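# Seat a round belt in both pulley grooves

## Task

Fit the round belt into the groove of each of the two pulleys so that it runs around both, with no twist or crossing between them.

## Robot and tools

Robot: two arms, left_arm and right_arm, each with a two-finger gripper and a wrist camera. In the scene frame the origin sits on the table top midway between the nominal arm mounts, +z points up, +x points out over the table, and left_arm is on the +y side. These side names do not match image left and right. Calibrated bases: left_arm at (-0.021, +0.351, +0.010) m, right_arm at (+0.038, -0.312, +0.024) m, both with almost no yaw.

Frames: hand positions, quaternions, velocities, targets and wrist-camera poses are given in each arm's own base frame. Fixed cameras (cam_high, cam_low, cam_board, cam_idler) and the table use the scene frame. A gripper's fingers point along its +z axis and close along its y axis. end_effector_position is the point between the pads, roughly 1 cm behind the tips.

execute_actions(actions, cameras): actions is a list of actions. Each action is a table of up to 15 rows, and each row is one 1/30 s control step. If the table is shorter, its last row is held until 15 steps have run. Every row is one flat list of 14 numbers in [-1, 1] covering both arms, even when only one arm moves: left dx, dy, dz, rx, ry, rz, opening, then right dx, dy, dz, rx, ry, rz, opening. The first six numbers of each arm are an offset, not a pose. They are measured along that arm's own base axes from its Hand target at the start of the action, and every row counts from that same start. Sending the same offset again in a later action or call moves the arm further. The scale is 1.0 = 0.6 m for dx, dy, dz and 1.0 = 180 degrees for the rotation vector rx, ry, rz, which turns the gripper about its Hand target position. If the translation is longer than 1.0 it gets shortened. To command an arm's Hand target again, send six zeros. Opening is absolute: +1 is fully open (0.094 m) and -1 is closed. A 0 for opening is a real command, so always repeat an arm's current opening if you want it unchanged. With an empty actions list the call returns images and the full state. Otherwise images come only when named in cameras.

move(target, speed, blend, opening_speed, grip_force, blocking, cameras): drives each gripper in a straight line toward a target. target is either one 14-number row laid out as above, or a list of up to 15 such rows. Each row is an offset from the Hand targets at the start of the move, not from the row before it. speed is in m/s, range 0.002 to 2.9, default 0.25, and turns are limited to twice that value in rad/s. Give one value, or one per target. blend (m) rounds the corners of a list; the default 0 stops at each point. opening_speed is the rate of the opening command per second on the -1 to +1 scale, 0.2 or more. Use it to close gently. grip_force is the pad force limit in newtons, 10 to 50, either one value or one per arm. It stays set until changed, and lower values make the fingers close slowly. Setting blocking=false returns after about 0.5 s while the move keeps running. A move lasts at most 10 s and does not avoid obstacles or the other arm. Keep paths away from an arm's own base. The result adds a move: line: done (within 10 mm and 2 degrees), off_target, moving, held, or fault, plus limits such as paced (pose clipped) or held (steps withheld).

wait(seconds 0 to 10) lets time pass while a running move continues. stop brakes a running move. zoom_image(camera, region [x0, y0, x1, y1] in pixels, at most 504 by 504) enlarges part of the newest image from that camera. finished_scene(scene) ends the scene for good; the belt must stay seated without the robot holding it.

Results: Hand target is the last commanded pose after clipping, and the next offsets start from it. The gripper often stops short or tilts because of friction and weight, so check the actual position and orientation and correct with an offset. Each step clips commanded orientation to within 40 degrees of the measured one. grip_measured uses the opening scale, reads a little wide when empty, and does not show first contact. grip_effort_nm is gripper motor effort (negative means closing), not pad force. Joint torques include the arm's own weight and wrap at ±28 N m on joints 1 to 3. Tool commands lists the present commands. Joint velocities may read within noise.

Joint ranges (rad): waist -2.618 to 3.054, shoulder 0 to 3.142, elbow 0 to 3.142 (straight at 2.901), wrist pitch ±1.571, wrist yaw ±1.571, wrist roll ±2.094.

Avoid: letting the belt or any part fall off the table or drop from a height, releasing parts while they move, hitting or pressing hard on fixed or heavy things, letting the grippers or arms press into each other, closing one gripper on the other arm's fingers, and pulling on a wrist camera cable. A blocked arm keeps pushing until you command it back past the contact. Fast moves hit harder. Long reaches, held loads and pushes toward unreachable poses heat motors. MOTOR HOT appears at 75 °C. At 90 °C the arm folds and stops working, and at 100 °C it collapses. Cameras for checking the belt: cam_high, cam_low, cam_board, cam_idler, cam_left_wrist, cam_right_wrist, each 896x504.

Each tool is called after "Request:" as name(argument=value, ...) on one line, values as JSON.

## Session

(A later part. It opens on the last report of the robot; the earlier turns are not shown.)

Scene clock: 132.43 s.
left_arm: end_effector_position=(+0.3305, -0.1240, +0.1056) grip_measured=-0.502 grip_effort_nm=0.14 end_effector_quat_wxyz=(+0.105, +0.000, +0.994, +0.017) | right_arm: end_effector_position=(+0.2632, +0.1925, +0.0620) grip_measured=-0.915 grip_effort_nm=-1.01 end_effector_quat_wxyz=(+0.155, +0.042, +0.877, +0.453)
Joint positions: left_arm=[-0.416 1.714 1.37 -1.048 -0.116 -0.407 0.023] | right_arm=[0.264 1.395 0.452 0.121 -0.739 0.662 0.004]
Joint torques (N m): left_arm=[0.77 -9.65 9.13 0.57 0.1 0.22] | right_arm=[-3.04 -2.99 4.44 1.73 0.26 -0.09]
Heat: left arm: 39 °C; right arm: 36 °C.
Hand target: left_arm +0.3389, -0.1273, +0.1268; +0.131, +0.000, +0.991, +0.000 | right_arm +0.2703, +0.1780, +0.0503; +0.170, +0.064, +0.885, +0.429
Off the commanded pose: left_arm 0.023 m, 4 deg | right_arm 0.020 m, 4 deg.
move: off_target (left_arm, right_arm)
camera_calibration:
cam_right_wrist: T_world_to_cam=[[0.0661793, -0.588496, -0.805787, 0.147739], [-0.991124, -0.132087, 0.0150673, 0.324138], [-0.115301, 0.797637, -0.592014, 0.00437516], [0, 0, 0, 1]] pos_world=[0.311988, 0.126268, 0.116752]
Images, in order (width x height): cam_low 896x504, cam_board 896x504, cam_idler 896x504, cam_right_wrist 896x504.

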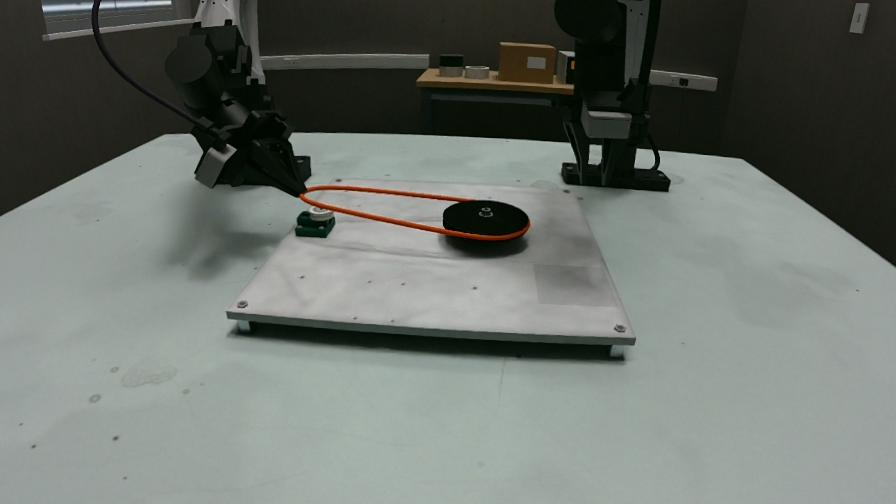

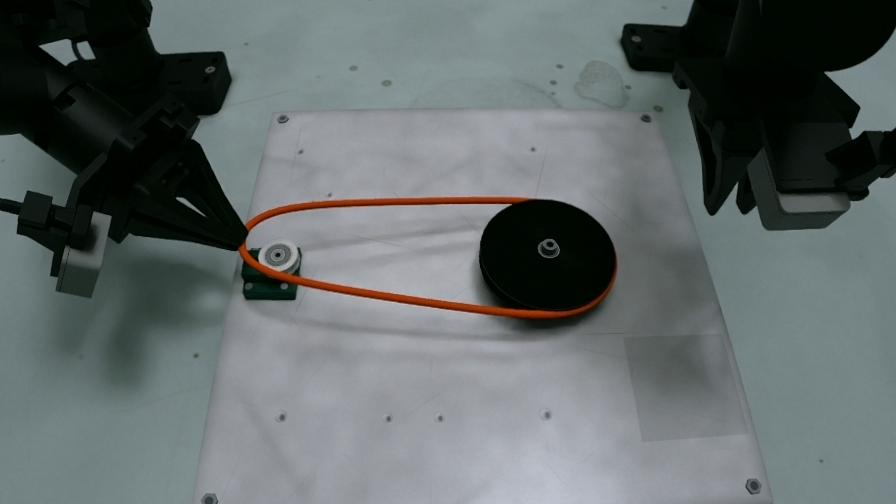

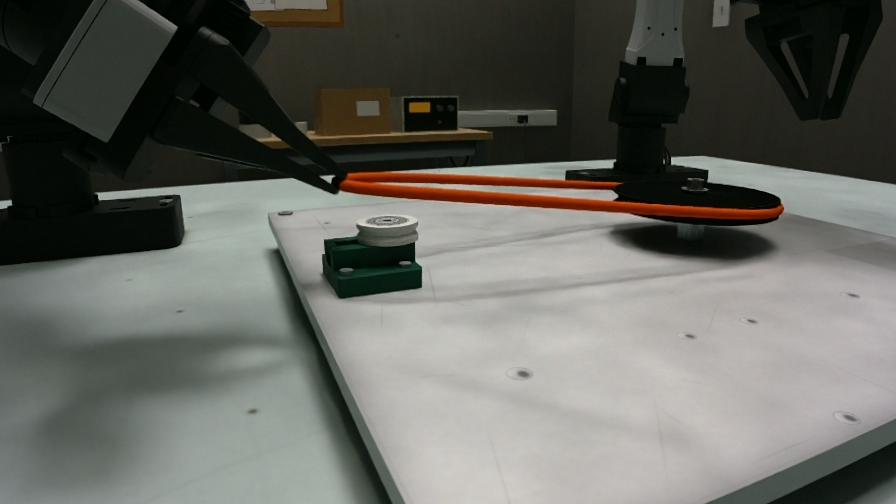

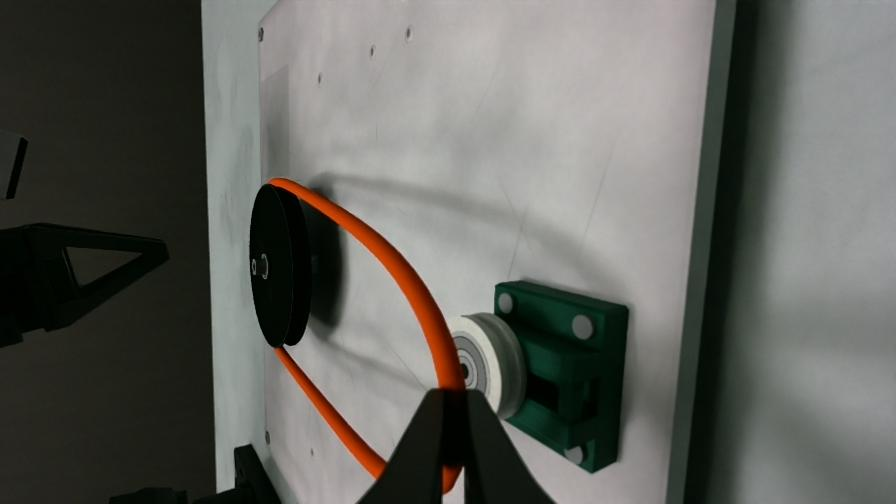

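Request:
move(target=[0,0,0,0,0,0,-0.5,0.003,-0.005,-0.042,0,0,0,-0.93], speed=0.04, cameras=["cam_low","cam_board","cam_idler","cam_right_wrist"])

Request:
zoom_image(camera="cam_idler", region=[560, 140, 840, 280])

Request:
zoom_image(camera="cam_idler", region=[310, 140, 560, 280])

Scene clock: 134.30 s.
left_arm: end_effector_position=(+0.3305, -0.1240, +0.1056) grip_measured=-0.502 grip_effort_nm=0.14 end_effector_quat_wxyz=(+0.105, +0.000, +0.994, +0.017) | right_arm: end_effector_position=(+0.2649, +0.1910, +0.0387) grip_measured=-0.915 grip_effort_nm=-1.01 end_effector_quat_wxyz=(+0.155, +0.039, +0.874, +0.458)
Joint positions: left_arm=[-0.416 1.714 1.37 -1.048 -0.116 -0.407 0.023] | right_arm=[0.249 1.509 0.408 0.276 -0.761 0.647 0.004]
Joint torques (N m): left_arm=[0.77 -9.66 9.13 0.57 0.09 0.22] | right_arm=[-2.96 -3.18 4 1.58 0.36 -0.08]
Heat: left arm: 39 °C; right arm: 35 °C.
Hand target: left_arm +0.3389, -0.1273, +0.1268; +0.131, +0.000, +0.991, +0.000 | right_arm +0.2720, +0.1749, +0.0251; +0.170, +0.064, +0.885, +0.429
Off the commanded pose: left_arm 0.023 m, 4 deg | right_arm 0.022 m, 5 deg.
move: off_target (left_arm, right_arm)
camera_calibration:
cam_right_wrist: T_world_to_cam=[[0.0743119, -0.579646, -0.811473, 0.12445], [-0.990188, -0.139456, 0.00893703, 0.327441], [-0.118345, 0.802846, -0.584322, -0.00841067], [0, 0, 0, 1]] pos_world=[0.313985, 0.124553, 0.0931468]
Images, in order (width x height): cam_low 896x504, cam_board 896x504, cam_idler 896x504, cam_right_wrist 896x504.

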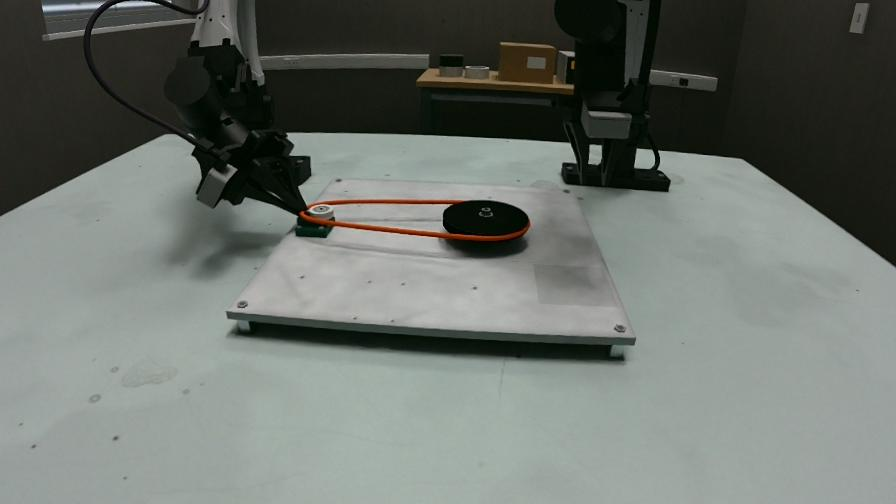

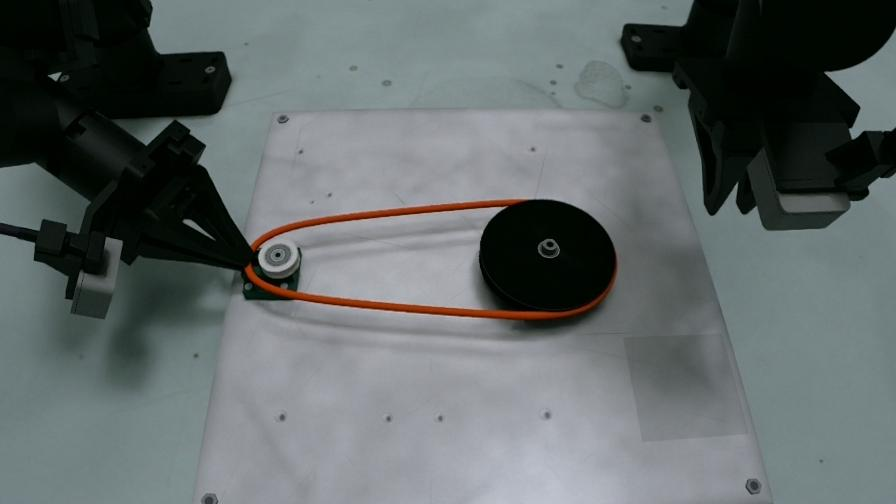

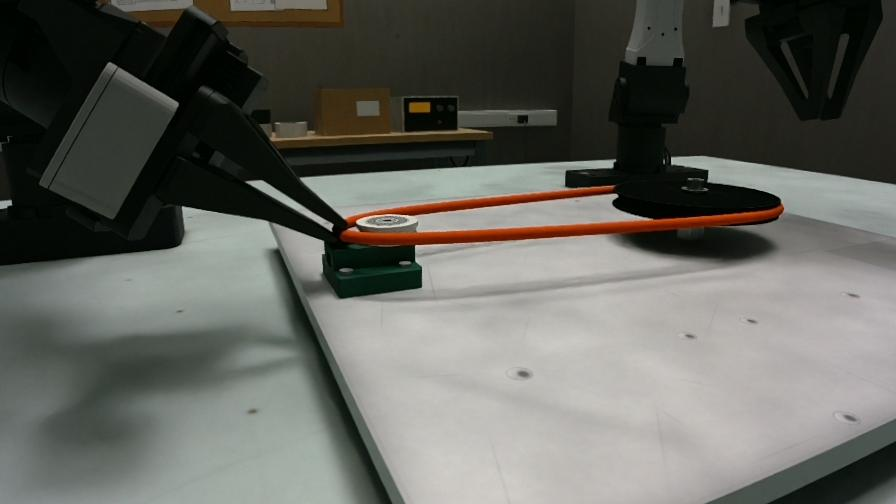

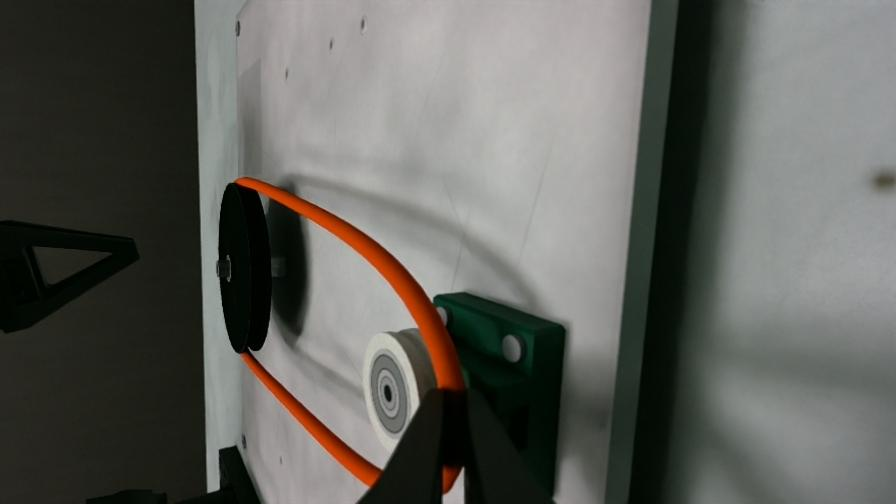

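Scaled by 1.800 from the camera's 896x504 image, which has a finer 1280x720 frame.

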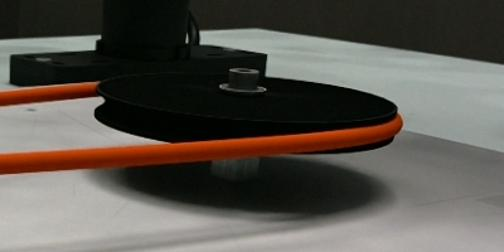

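Scaled by 2.016 from the camera's 896x504 image, which has a finer 1280x720 frame.

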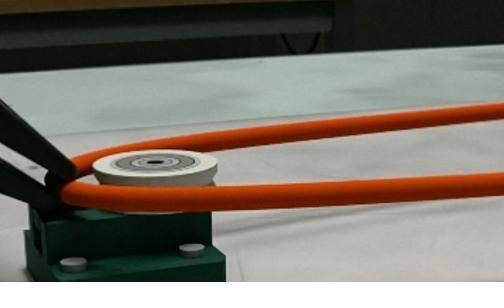

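Request:
move(target=[0,0,0,0,0,0,-0.5,-0.005,0.034,0.018,0,0,0,-0.93], speed=0.03, cameras=["cam_low","cam_board","cam_idler","cam_right_wrist"])

Request:
zoom_image(camera="cam_idler", region=[310, 140, 560, 280])

Request:
zoom_image(camera="cam_idler", region=[560, 140, 840, 280])

Scene clock: 136.40 s.
left_arm: end_effector_position=(+0.3305, -0.1240, +0.1056) grip_measured=-0.502 grip_effort_nm=0.14 end_effector_quat_wxyz=(+0.105, +0.000, +0.994, +0.017) | right_arm: end_effector_position=(+0.2652, +0.1992, +0.0384) grip_measured=-0.915 grip_effort_nm=-1.01 end_effector_quat_wxyz=(+0.157, +0.054, +0.880, +0.446)
Joint positions: left_arm=[-0.416 1.714 1.37 -1.048 -0.116 -0.407 0.023] | right_arm=[0.305 1.496 0.408 0.291 -0.687 0.718 0.004]
Joint torques (N m): left_arm=[0.77 -9.65 9.14 0.57 0.1 0.22] | right_arm=[0.31 -4.92 5.11 1.64 0.28 0.12]
Heat: left arm: 39 °C; right arm: 35 °C.
Hand target: left_arm +0.3389, -0.1273, +0.1268; +0.131, +0.000, +0.991, +0.000 | right_arm +0.2690, +0.1953, +0.0359; +0.170, +0.064, +0.885, +0.429
Off the commanded pose: left_arm 0.023 m, 4 deg | right_arm 0.006 m, 3 deg.
move: off_target (left_arm, right_arm)
camera_calibration:
cam_right_wrist: T_world_to_cam=[[0.0442128, -0.598998, -0.799529, 0.140265], [-0.993947, -0.106943, 0.0251566, 0.322696], [-0.100573, 0.793577, -0.600101, -0.0174507], [0, 0, 0, 1]] pos_world=[0.312786, 0.132377, 0.0935561]
Images, in order (width x height): cam_low 896x504, cam_board 896x504, cam_idler 896x504, cam_right_wrist 896x504.

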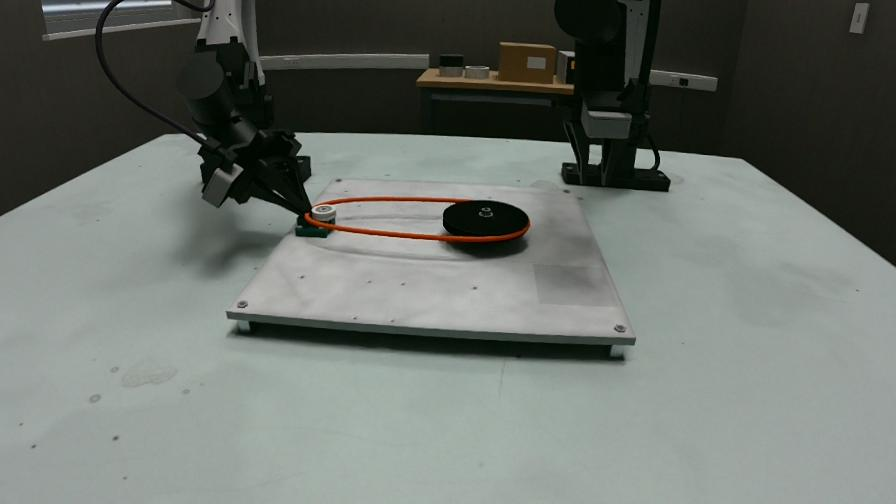

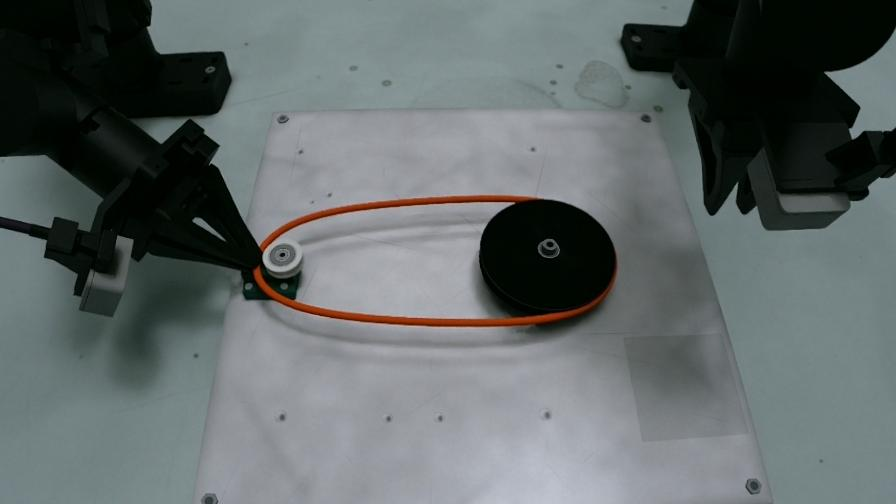

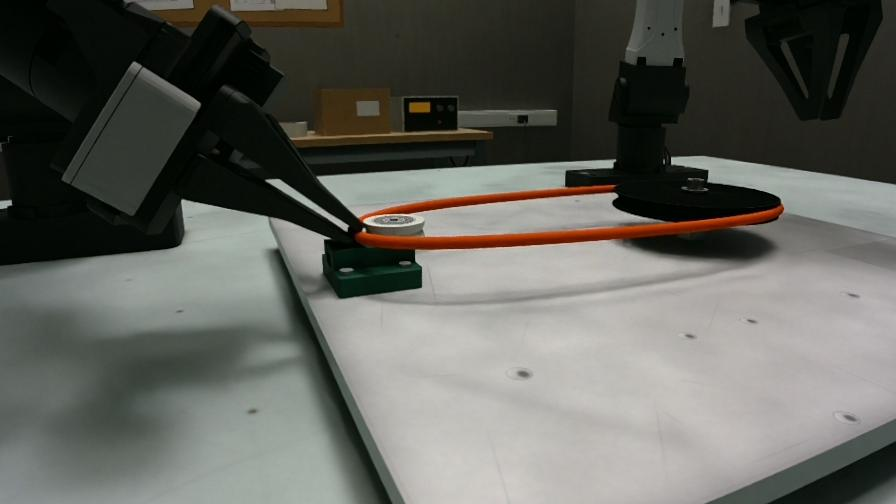

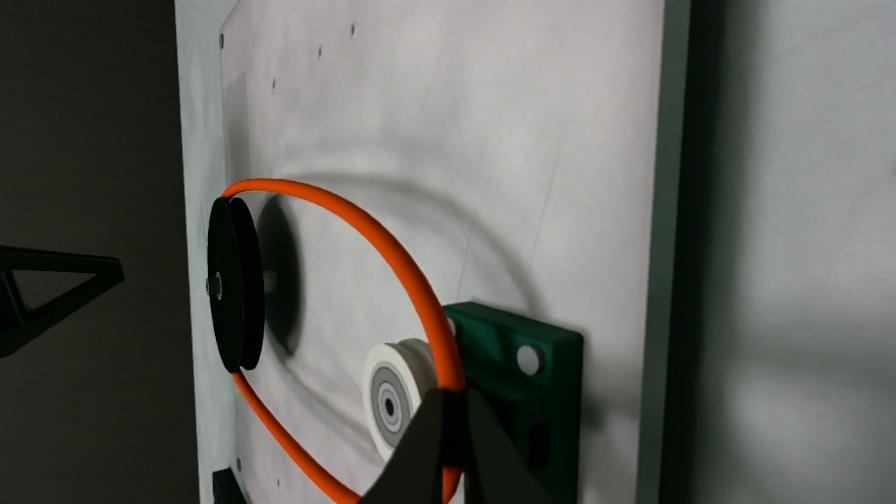

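Scaled by 2.016 from the camera's 896x504 image, which has a finer 1280x720 frame.

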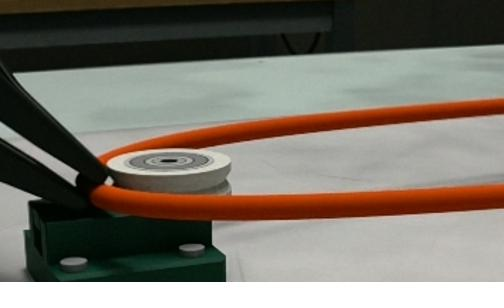

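Scaled by 1.800 from the camera's 896x504 image, which has a finer 1280x720 frame.

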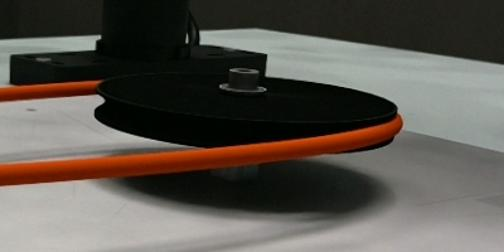

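Request:
move(target=[[0,0,0,0,0,0,-0.5,0.003,-0.034,-0.017,0,0,0,-0.93],[0,0,0,0,0,0,-0.5,0.003,-0.034,-0.017,0,0,0,-0.75]], speed=0.03, cameras=["cam_low","cam_board","cam_idler","cam_right_wrist"])

Request:
zoom_image(camera="cam_idler", region=[310, 140, 560, 280])

Request:
zoom_image(camera="cam_idler", region=[560, 140, 840, 280])

Scene clock: 140.03 s.
left_arm: end_effector_position=(+0.3305, -0.1240, +0.1056) grip_measured=-0.502 grip_effort_nm=0.14 end_effector_quat_wxyz=(+0.105, +0.000, +0.994, +0.017) | right_arm: end_effector_position=(+0.2727, +0.1796, +0.0341) grip_measured=-0.752 grip_effort_nm=0.11 end_effector_quat_wxyz=(+0.172, +0.058, +0.879, +0.441)
Joint positions: left_arm=[-0.416 1.714 1.37 -1.048 -0.116 -0.407 0.023] | right_arm=[0.225 1.508 0.399 0.286 -0.717 0.649 0.012]
Joint torques (N m): left_arm=[0.76 -9.66 9.13 0.57 0.09 0.22] | right_arm=[-0.68 -3.15 4.46 1.59 -0.08 -0.09]
Heat: left arm: 39 °C; right arm: 35 °C.
Hand target: left_arm +0.3389, -0.1273, +0.1268; +0.131, +0.000, +0.991, +0.000 | right_arm +0.2709, +0.1750, +0.0258; +0.170, +0.064, +0.885, +0.429
Off the commanded pose: left_arm 0.023 m, 4 deg | right_arm 0.010 m, 2 deg.
move: off_target (left_arm); target 2's new opening was sent with right_arm's hand 0.022 m and 5 deg from that target
camera_calibration:
cam_right_wrist: T_world_to_cam=[[0.0489839, -0.607285, -0.792972, 0.12475], [-0.996344, -0.0853439, 0.00381253, 0.325713], [-0.0699906, 0.789887, -0.609246, -0.011176], [0, 0, 0, 1]] pos_world=[0.317629, 0.112384, 0.0908729]
Images, in order (width x height): cam_low 896x504, cam_board 896x504, cam_idler 896x504, cam_right_wrist 896x504.

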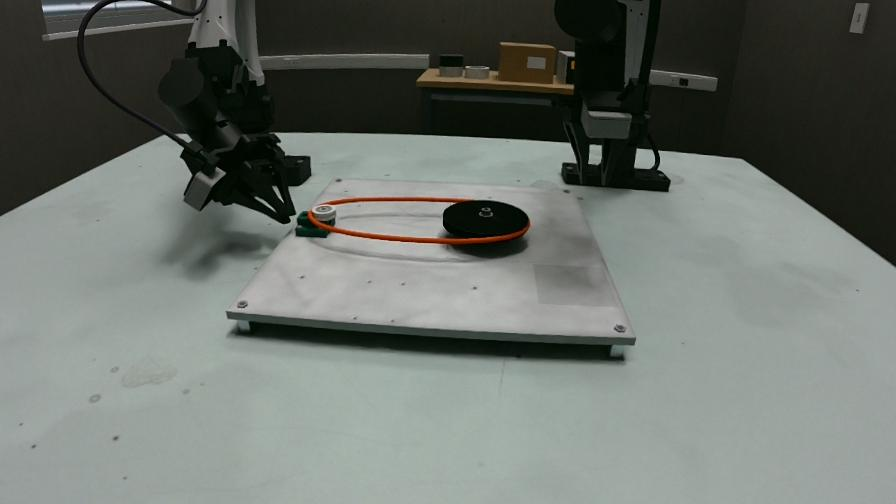

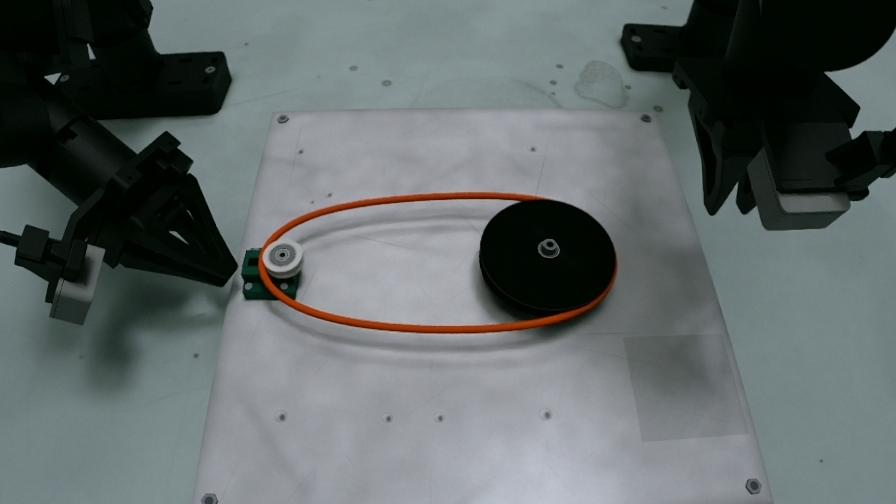

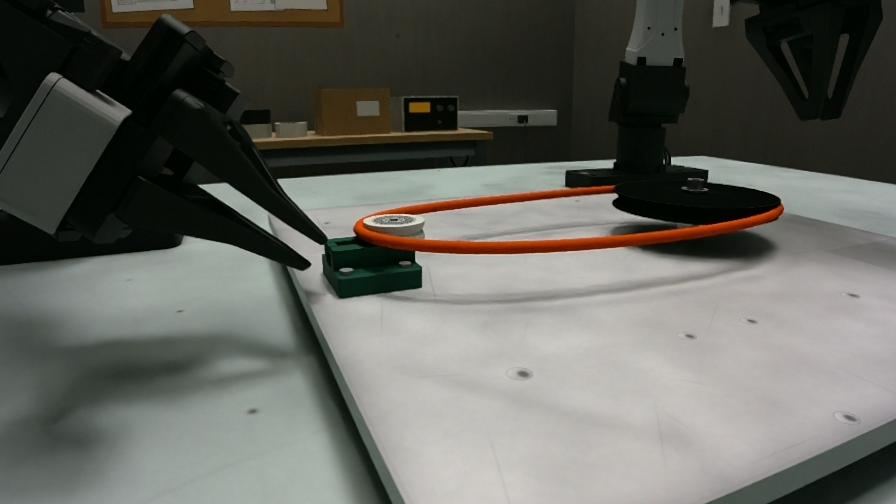

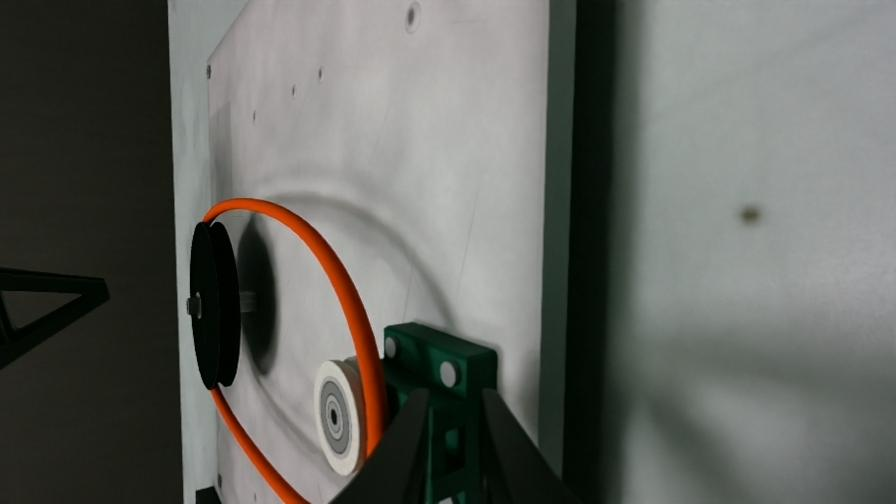

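Scaled by 2.016 from the camera's 896x504 image, which has a finer 1280x720 frame.

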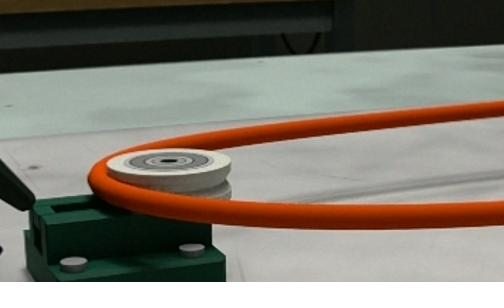

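Scaled by 1.800 from the camera's 896x504 image, which has a finer 1280x720 frame.

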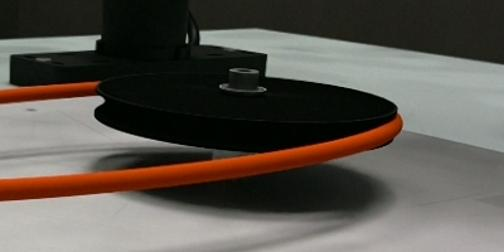

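Request:
move(target=[0,0,0,0,0,0,-0.5,-0.03,-0.07,0.12,0,0,0,-0.5], speed=0.12, cameras=["all"])

Request:
zoom_image(camera="cam_idler", region=[340, 180, 460, 270])

Request:
zoom_image(camera="cam_board", region=[230, 180, 330, 320])

Request:
zoom_image(camera="cam_low", region=[280, 170, 560, 270])

Request:
zoom_image(camera="cam_left_wrist", region=[450, 0, 895, 503])

Scene clock: 143.27 s.
left_arm: end_effector_position=(+0.3305, -0.1240, +0.1056) grip_measured=-0.502 grip_effort_nm=0.14 end_effector_quat_wxyz=(+0.105, +0.000, +0.994, +0.017) | right_arm: end_effector_position=(+0.2464, +0.1327, +0.0863) grip_measured=-0.502 grip_effort_nm=0.11 end_effector_quat_wxyz=(+0.158, +0.073, +0.889, +0.423)
Joint positions: left_arm=[-0.416 1.714 1.37 -1.048 -0.116 -0.407 0.023] | right_arm=[0.031 1.176 0.507 -0.348 -0.801 0.435 0.023]
Joint torques (N m): left_arm=[0.76 -9.65 9.14 0.57 0.1 0.22] | right_arm=[-0.83 -2.71 8.59 1.23 -0.54 -0.04]
Heat: left arm: 39 °C; right arm: 35 °C.
Hand target: left_arm +0.3389, -0.1273, +0.1268; +0.131, +0.000, +0.991, +0.000 | right_arm +0.2530, +0.1329, +0.0978; +0.170, +0.064, +0.885, +0.429
Off the commanded pose: left_arm 0.023 m, 4 deg | right_arm 0.013 m, 2 deg.
move: off_target (left_arm, right_arm)
camera_calibration:
cam_left_wrist: T_world_to_cam=[[0.00421968, -0.999278, -0.0377655, -0.122385], [-0.977929, -0.0120128, 0.208591, 0.340723], [-0.208894, 0.0360518, -0.977273, 0.263112], [0, 0, 0, 1]] pos_world=[0.388682, -0.127689, 0.181438]
cam_right_wrist: T_world_to_cam=[[0.00357896, -0.633462, -0.773766, 0.1519], [-0.996641, -0.0655648, 0.0490663, 0.28884], [-0.0818134, 0.770991, -0.631569, 0.0631961], [0, 0, 0, 1]] pos_world=[0.292496, 0.066437, 0.143276]

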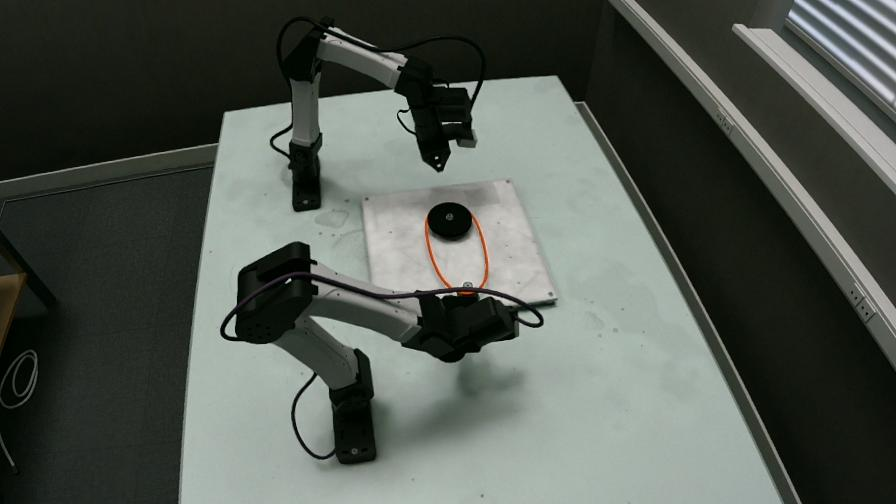

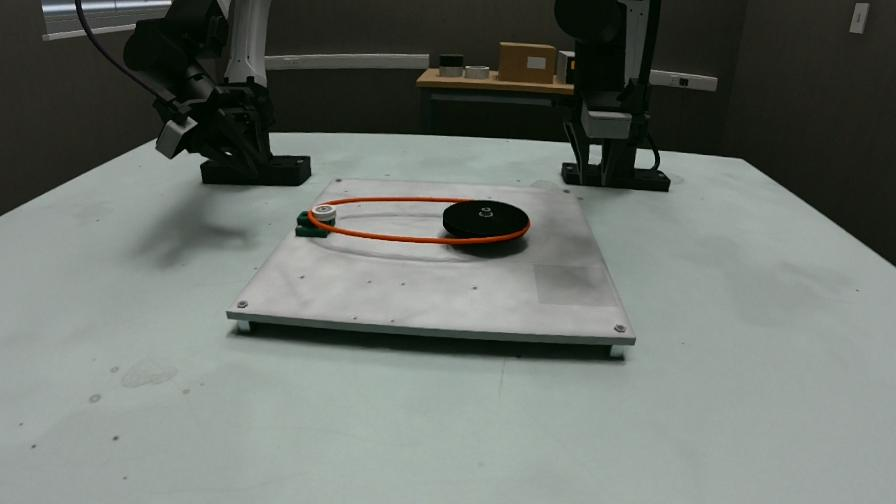

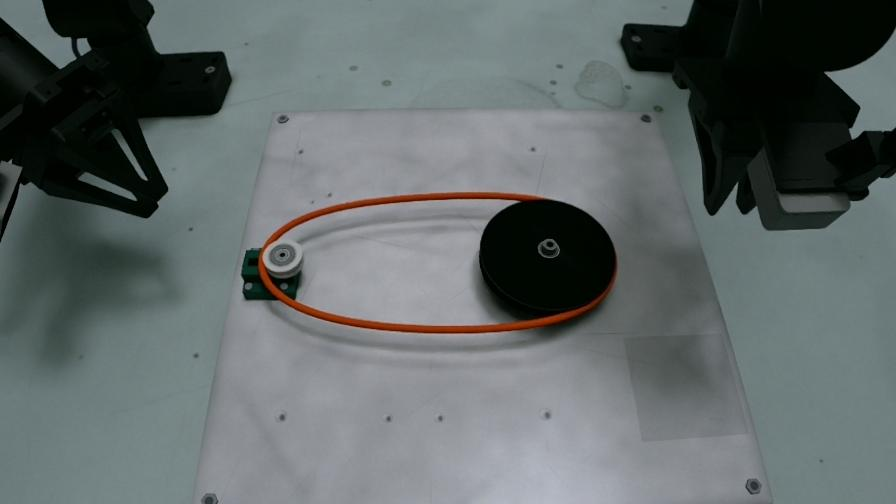

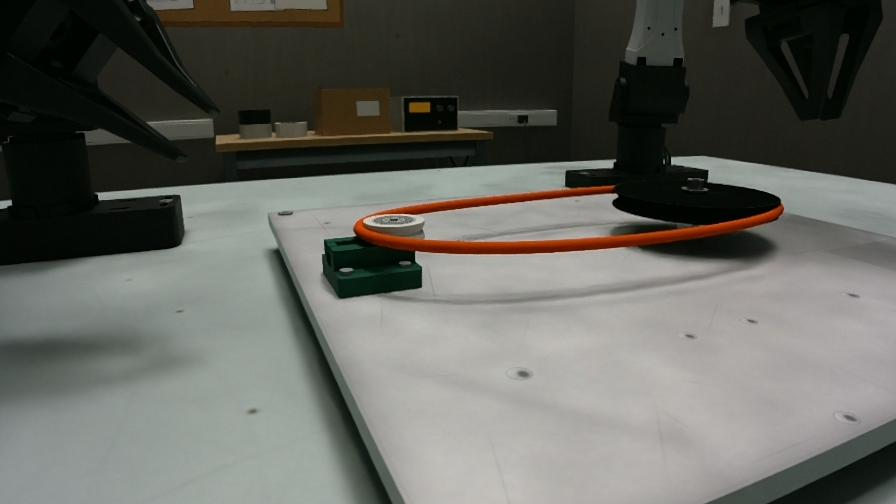

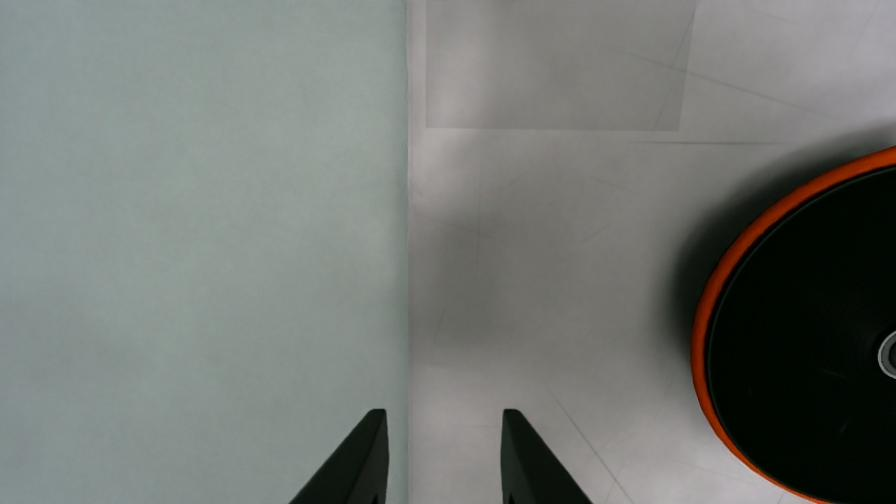

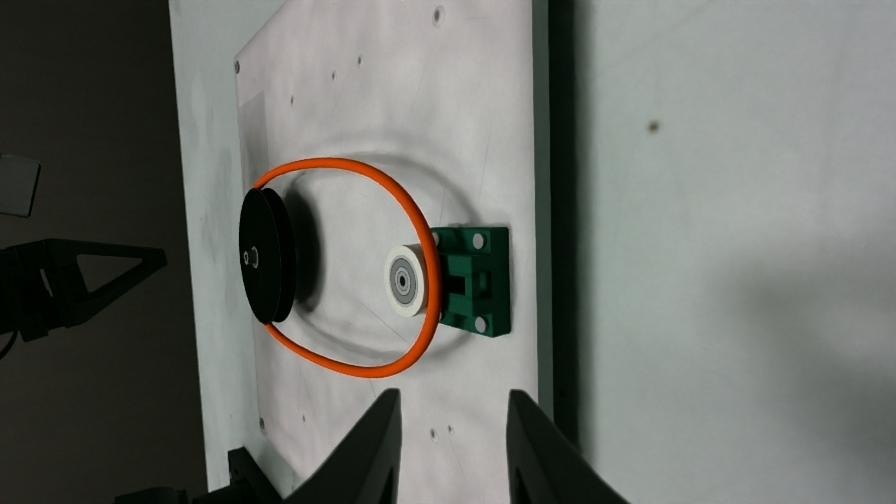

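Scaled by 4.200 from the camera's 896x504 image, which has a finer 1280x720 frame.

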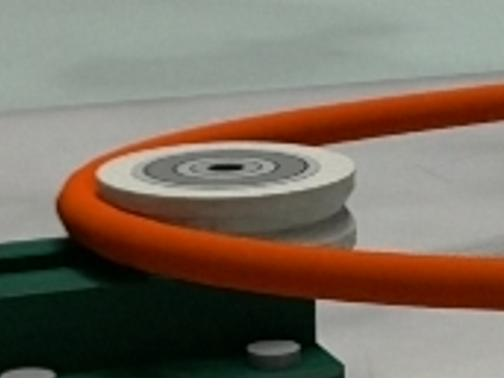

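Scaled by 3.600 from the camera's 896x504 image, which has a finer 1280x720 frame.

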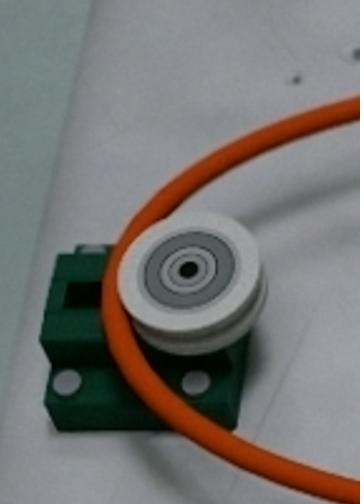

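Scaled by 1.800 from the camera's 896x504 image, which has a finer 1280x720 frame.

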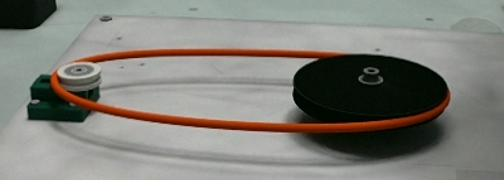

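Scaled by 1.002 from the camera's 896x504 image, which has a finer 1280x720 frame.

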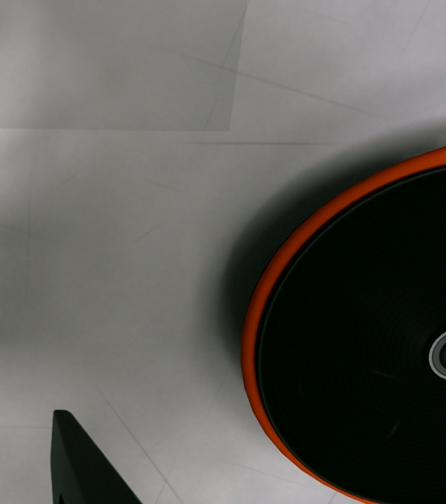

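Request:
zoom_image(camera="cam_right_wrist", region=[350, 190, 530, 350])

Request:
zoom_image(camera="cam_low", region=[285, 185, 355, 245])

Request:
zoom_image(camera="cam_right_wrist", region=[220, 150, 340, 350])

Scaled by 2.800 from the camera's 896x504 image, which has a finer 1280x720 frame.

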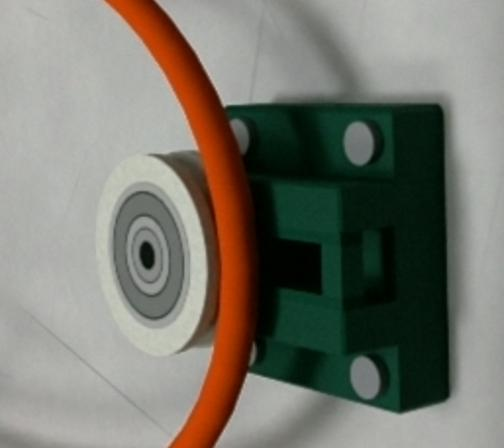

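Scaled by 7.200 from the camera's 896x504 image, which has a finer 1280x720 frame.

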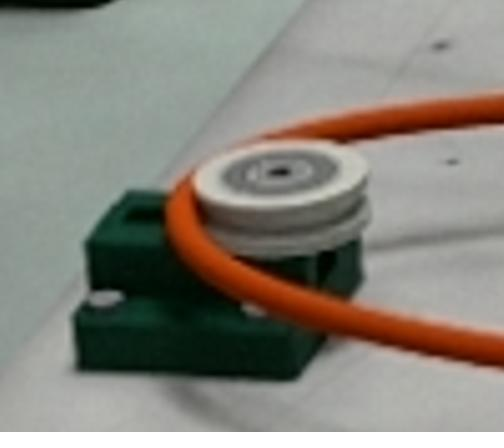

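Scaled by 2.520 from the camera's 896x504 image, which has a finer 1280x720 frame.

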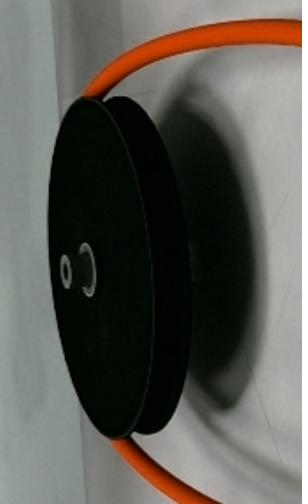

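Request:
move(target=[[0,0,0,0,0,0,-0.5,0,0,0.09,-0.2856,0.0349,0.0049,-0.9],[0,0,0,0,0,0,-0.5,0.028,0.215,0.05,-0.2856,0.0349,0.0049,-1]], speed=0.15, cameras=["cam_idler","cam_right_wrist"])

Request:
zoom_image(camera="cam_right_wrist", region=[250, 150, 650, 503])

Scene clock: 152.67 s.
left_arm: end_effector_position=(+0.3305, -0.1240, +0.1056) grip_measured=-0.502 grip_effort_nm=0.14 end_effector_quat_wxyz=(+0.105, +0.000, +0.994, +0.017) | right_arm: end_effector_position=(+0.2638, +0.2581, +0.1232) grip_measured=-0.990 grip_effort_nm=-0.52 end_effector_quat_wxyz=(+0.120, -0.005, +0.993, -0.001)
Joint positions: left_arm=[-0.416 1.714 1.37 -1.048 -0.116 -0.407 0.023] | right_arm=[0.859 1.788 1.524 -1.148 0.181 0.834 0]
Joint torques (N m): left_arm=[0.76 -9.65 9.13 0.57 0.1 0.22] | right_arm=[-0.08 -6.35 8.47 0.62 0.35 0.21]
Heat: left arm: 40 °C; right arm: 34 °C.
Hand target: left_arm +0.3389, -0.1273, +0.1268; +0.131, +0.000, +0.991, +0.000 | right_arm +0.2697, +0.2619, +0.1277; +0.130, +0.000, +0.991, +0.000
Off the commanded pose: left_arm 0.023 m, 4 deg | right_arm 0.008 m, 1 deg.
move: off_target (left_arm)
camera_calibration:
cam_right_wrist: T_world_to_cam=[[0.0106742, -0.999928, 0.00551397, 0.256488], [-0.981524, -0.00942394, 0.191108, 0.276652], [-0.191043, -0.00745203, -0.981553, 0.264188], [0, 0, 0, 1]] pos_world=[0.319273, 0.261046, 0.20503]
Images, in order (width x height): cam_idler 896x504, cam_right_wrist 896x504.

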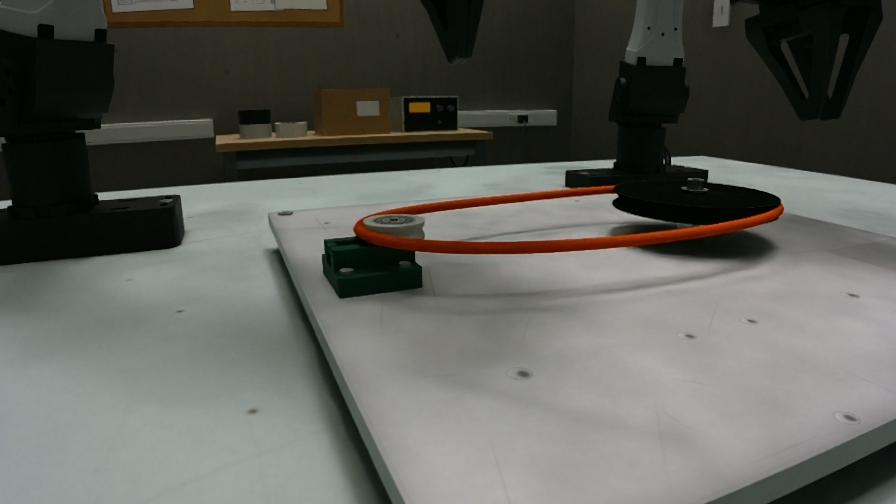

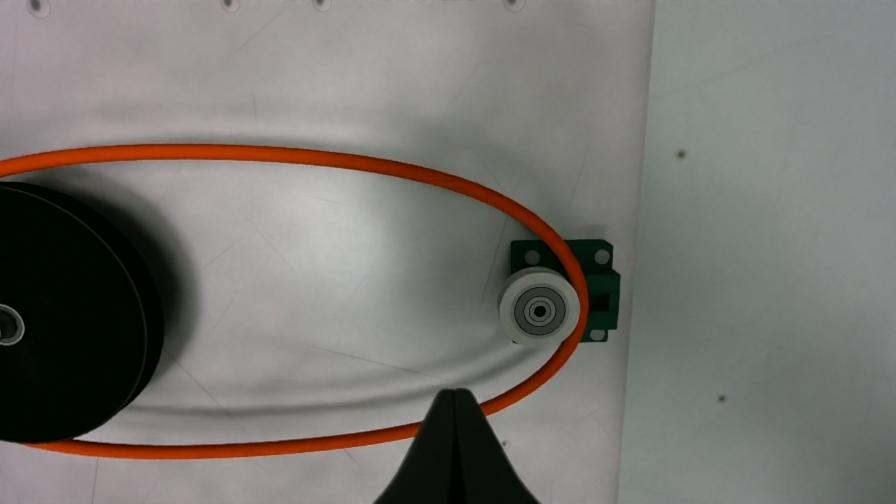

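Scaled by 1.260 from the camera's 896x504 image, which has a finer 1280x720 frame.

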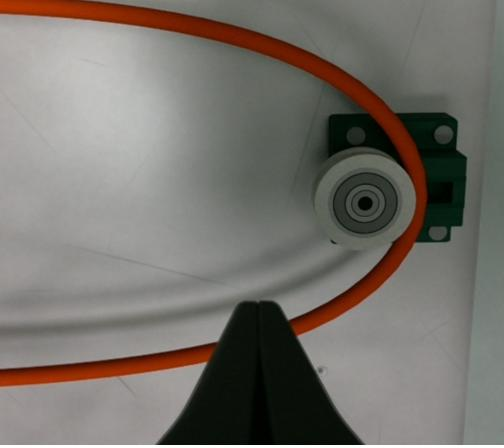

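Request:
move(target=[0,0,0,0,0,0,-0.5,0.0,0.005,-0.122,0,0,0,-1], speed=0.08, cameras=["cam_idler","cam_right_wrist"])

Scene clock: 155.13 s.
left_arm: end_effector_position=(+0.3305, -0.1240, +0.1056) grip_measured=-0.502 grip_effort_nm=0.14 end_effector_quat_wxyz=(+0.105, +0.000, +0.994, +0.017) | right_arm: end_effector_position=(+0.2700, +0.2650, +0.0603) grip_measured=-0.990 grip_effort_nm=-0.52 end_effector_quat_wxyz=(+0.126, -0.002, +0.992, +0.007)
Joint positions: left_arm=[-0.416 1.714 1.37 -1.048 -0.116 -0.407 0.023] | right_arm=[0.859 1.839 1.333 -0.885 0.182 0.84 0]
Joint torques (N m): left_arm=[0.77 -9.65 9.14 0.57 0.1 0.22] | right_arm=[0.44 -6.83 5.12 0.82 0.38 0.22]
Heat: left arm: 40 °C; right arm: 34 °C.
Hand target: left_arm +0.3389, -0.1273, +0.1268; +0.131, +0.000, +0.991, +0.000 | right_arm +0.2698, +0.2649, +0.0545; +0.130, +0.000, +0.991, +0.000
Off the commanded pose: left_arm 0.023 m, 4 deg | right_arm 0.006 m, 1 deg.
move: off_target (left_arm)
camera_calibration:
cam_right_wrist: T_world_to_cam=[[0.00500984, -0.99993, -0.010677, 0.266199], [-0.984117, -0.00682474, 0.17739, 0.295565], [-0.177451, 0.00961873, -0.984083, 0.195658], [0, 0, 0, 1]] pos_world=[0.324257, 0.266315, 0.142956]
Images, in order (width x height): cam_idler 896x504, cam_right_wrist 896x504.

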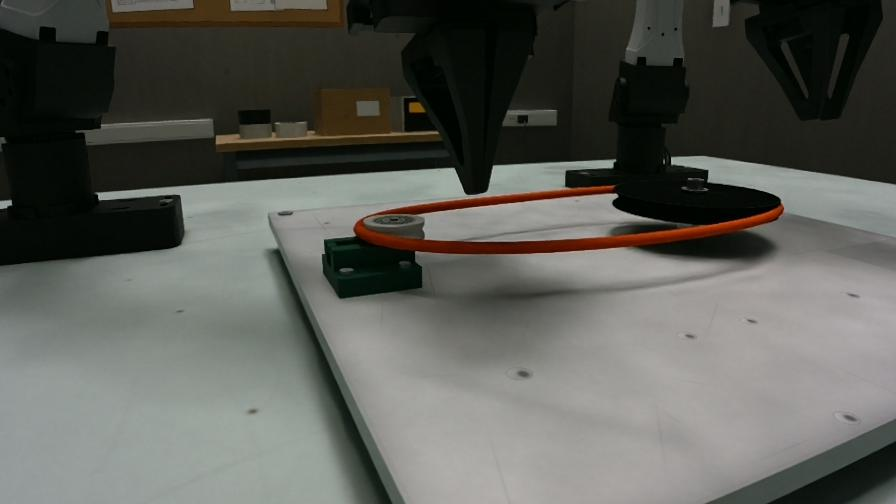

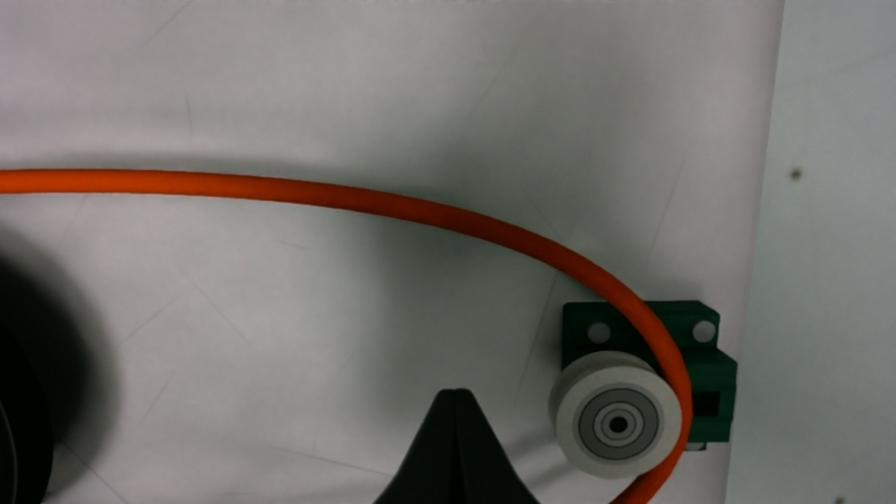

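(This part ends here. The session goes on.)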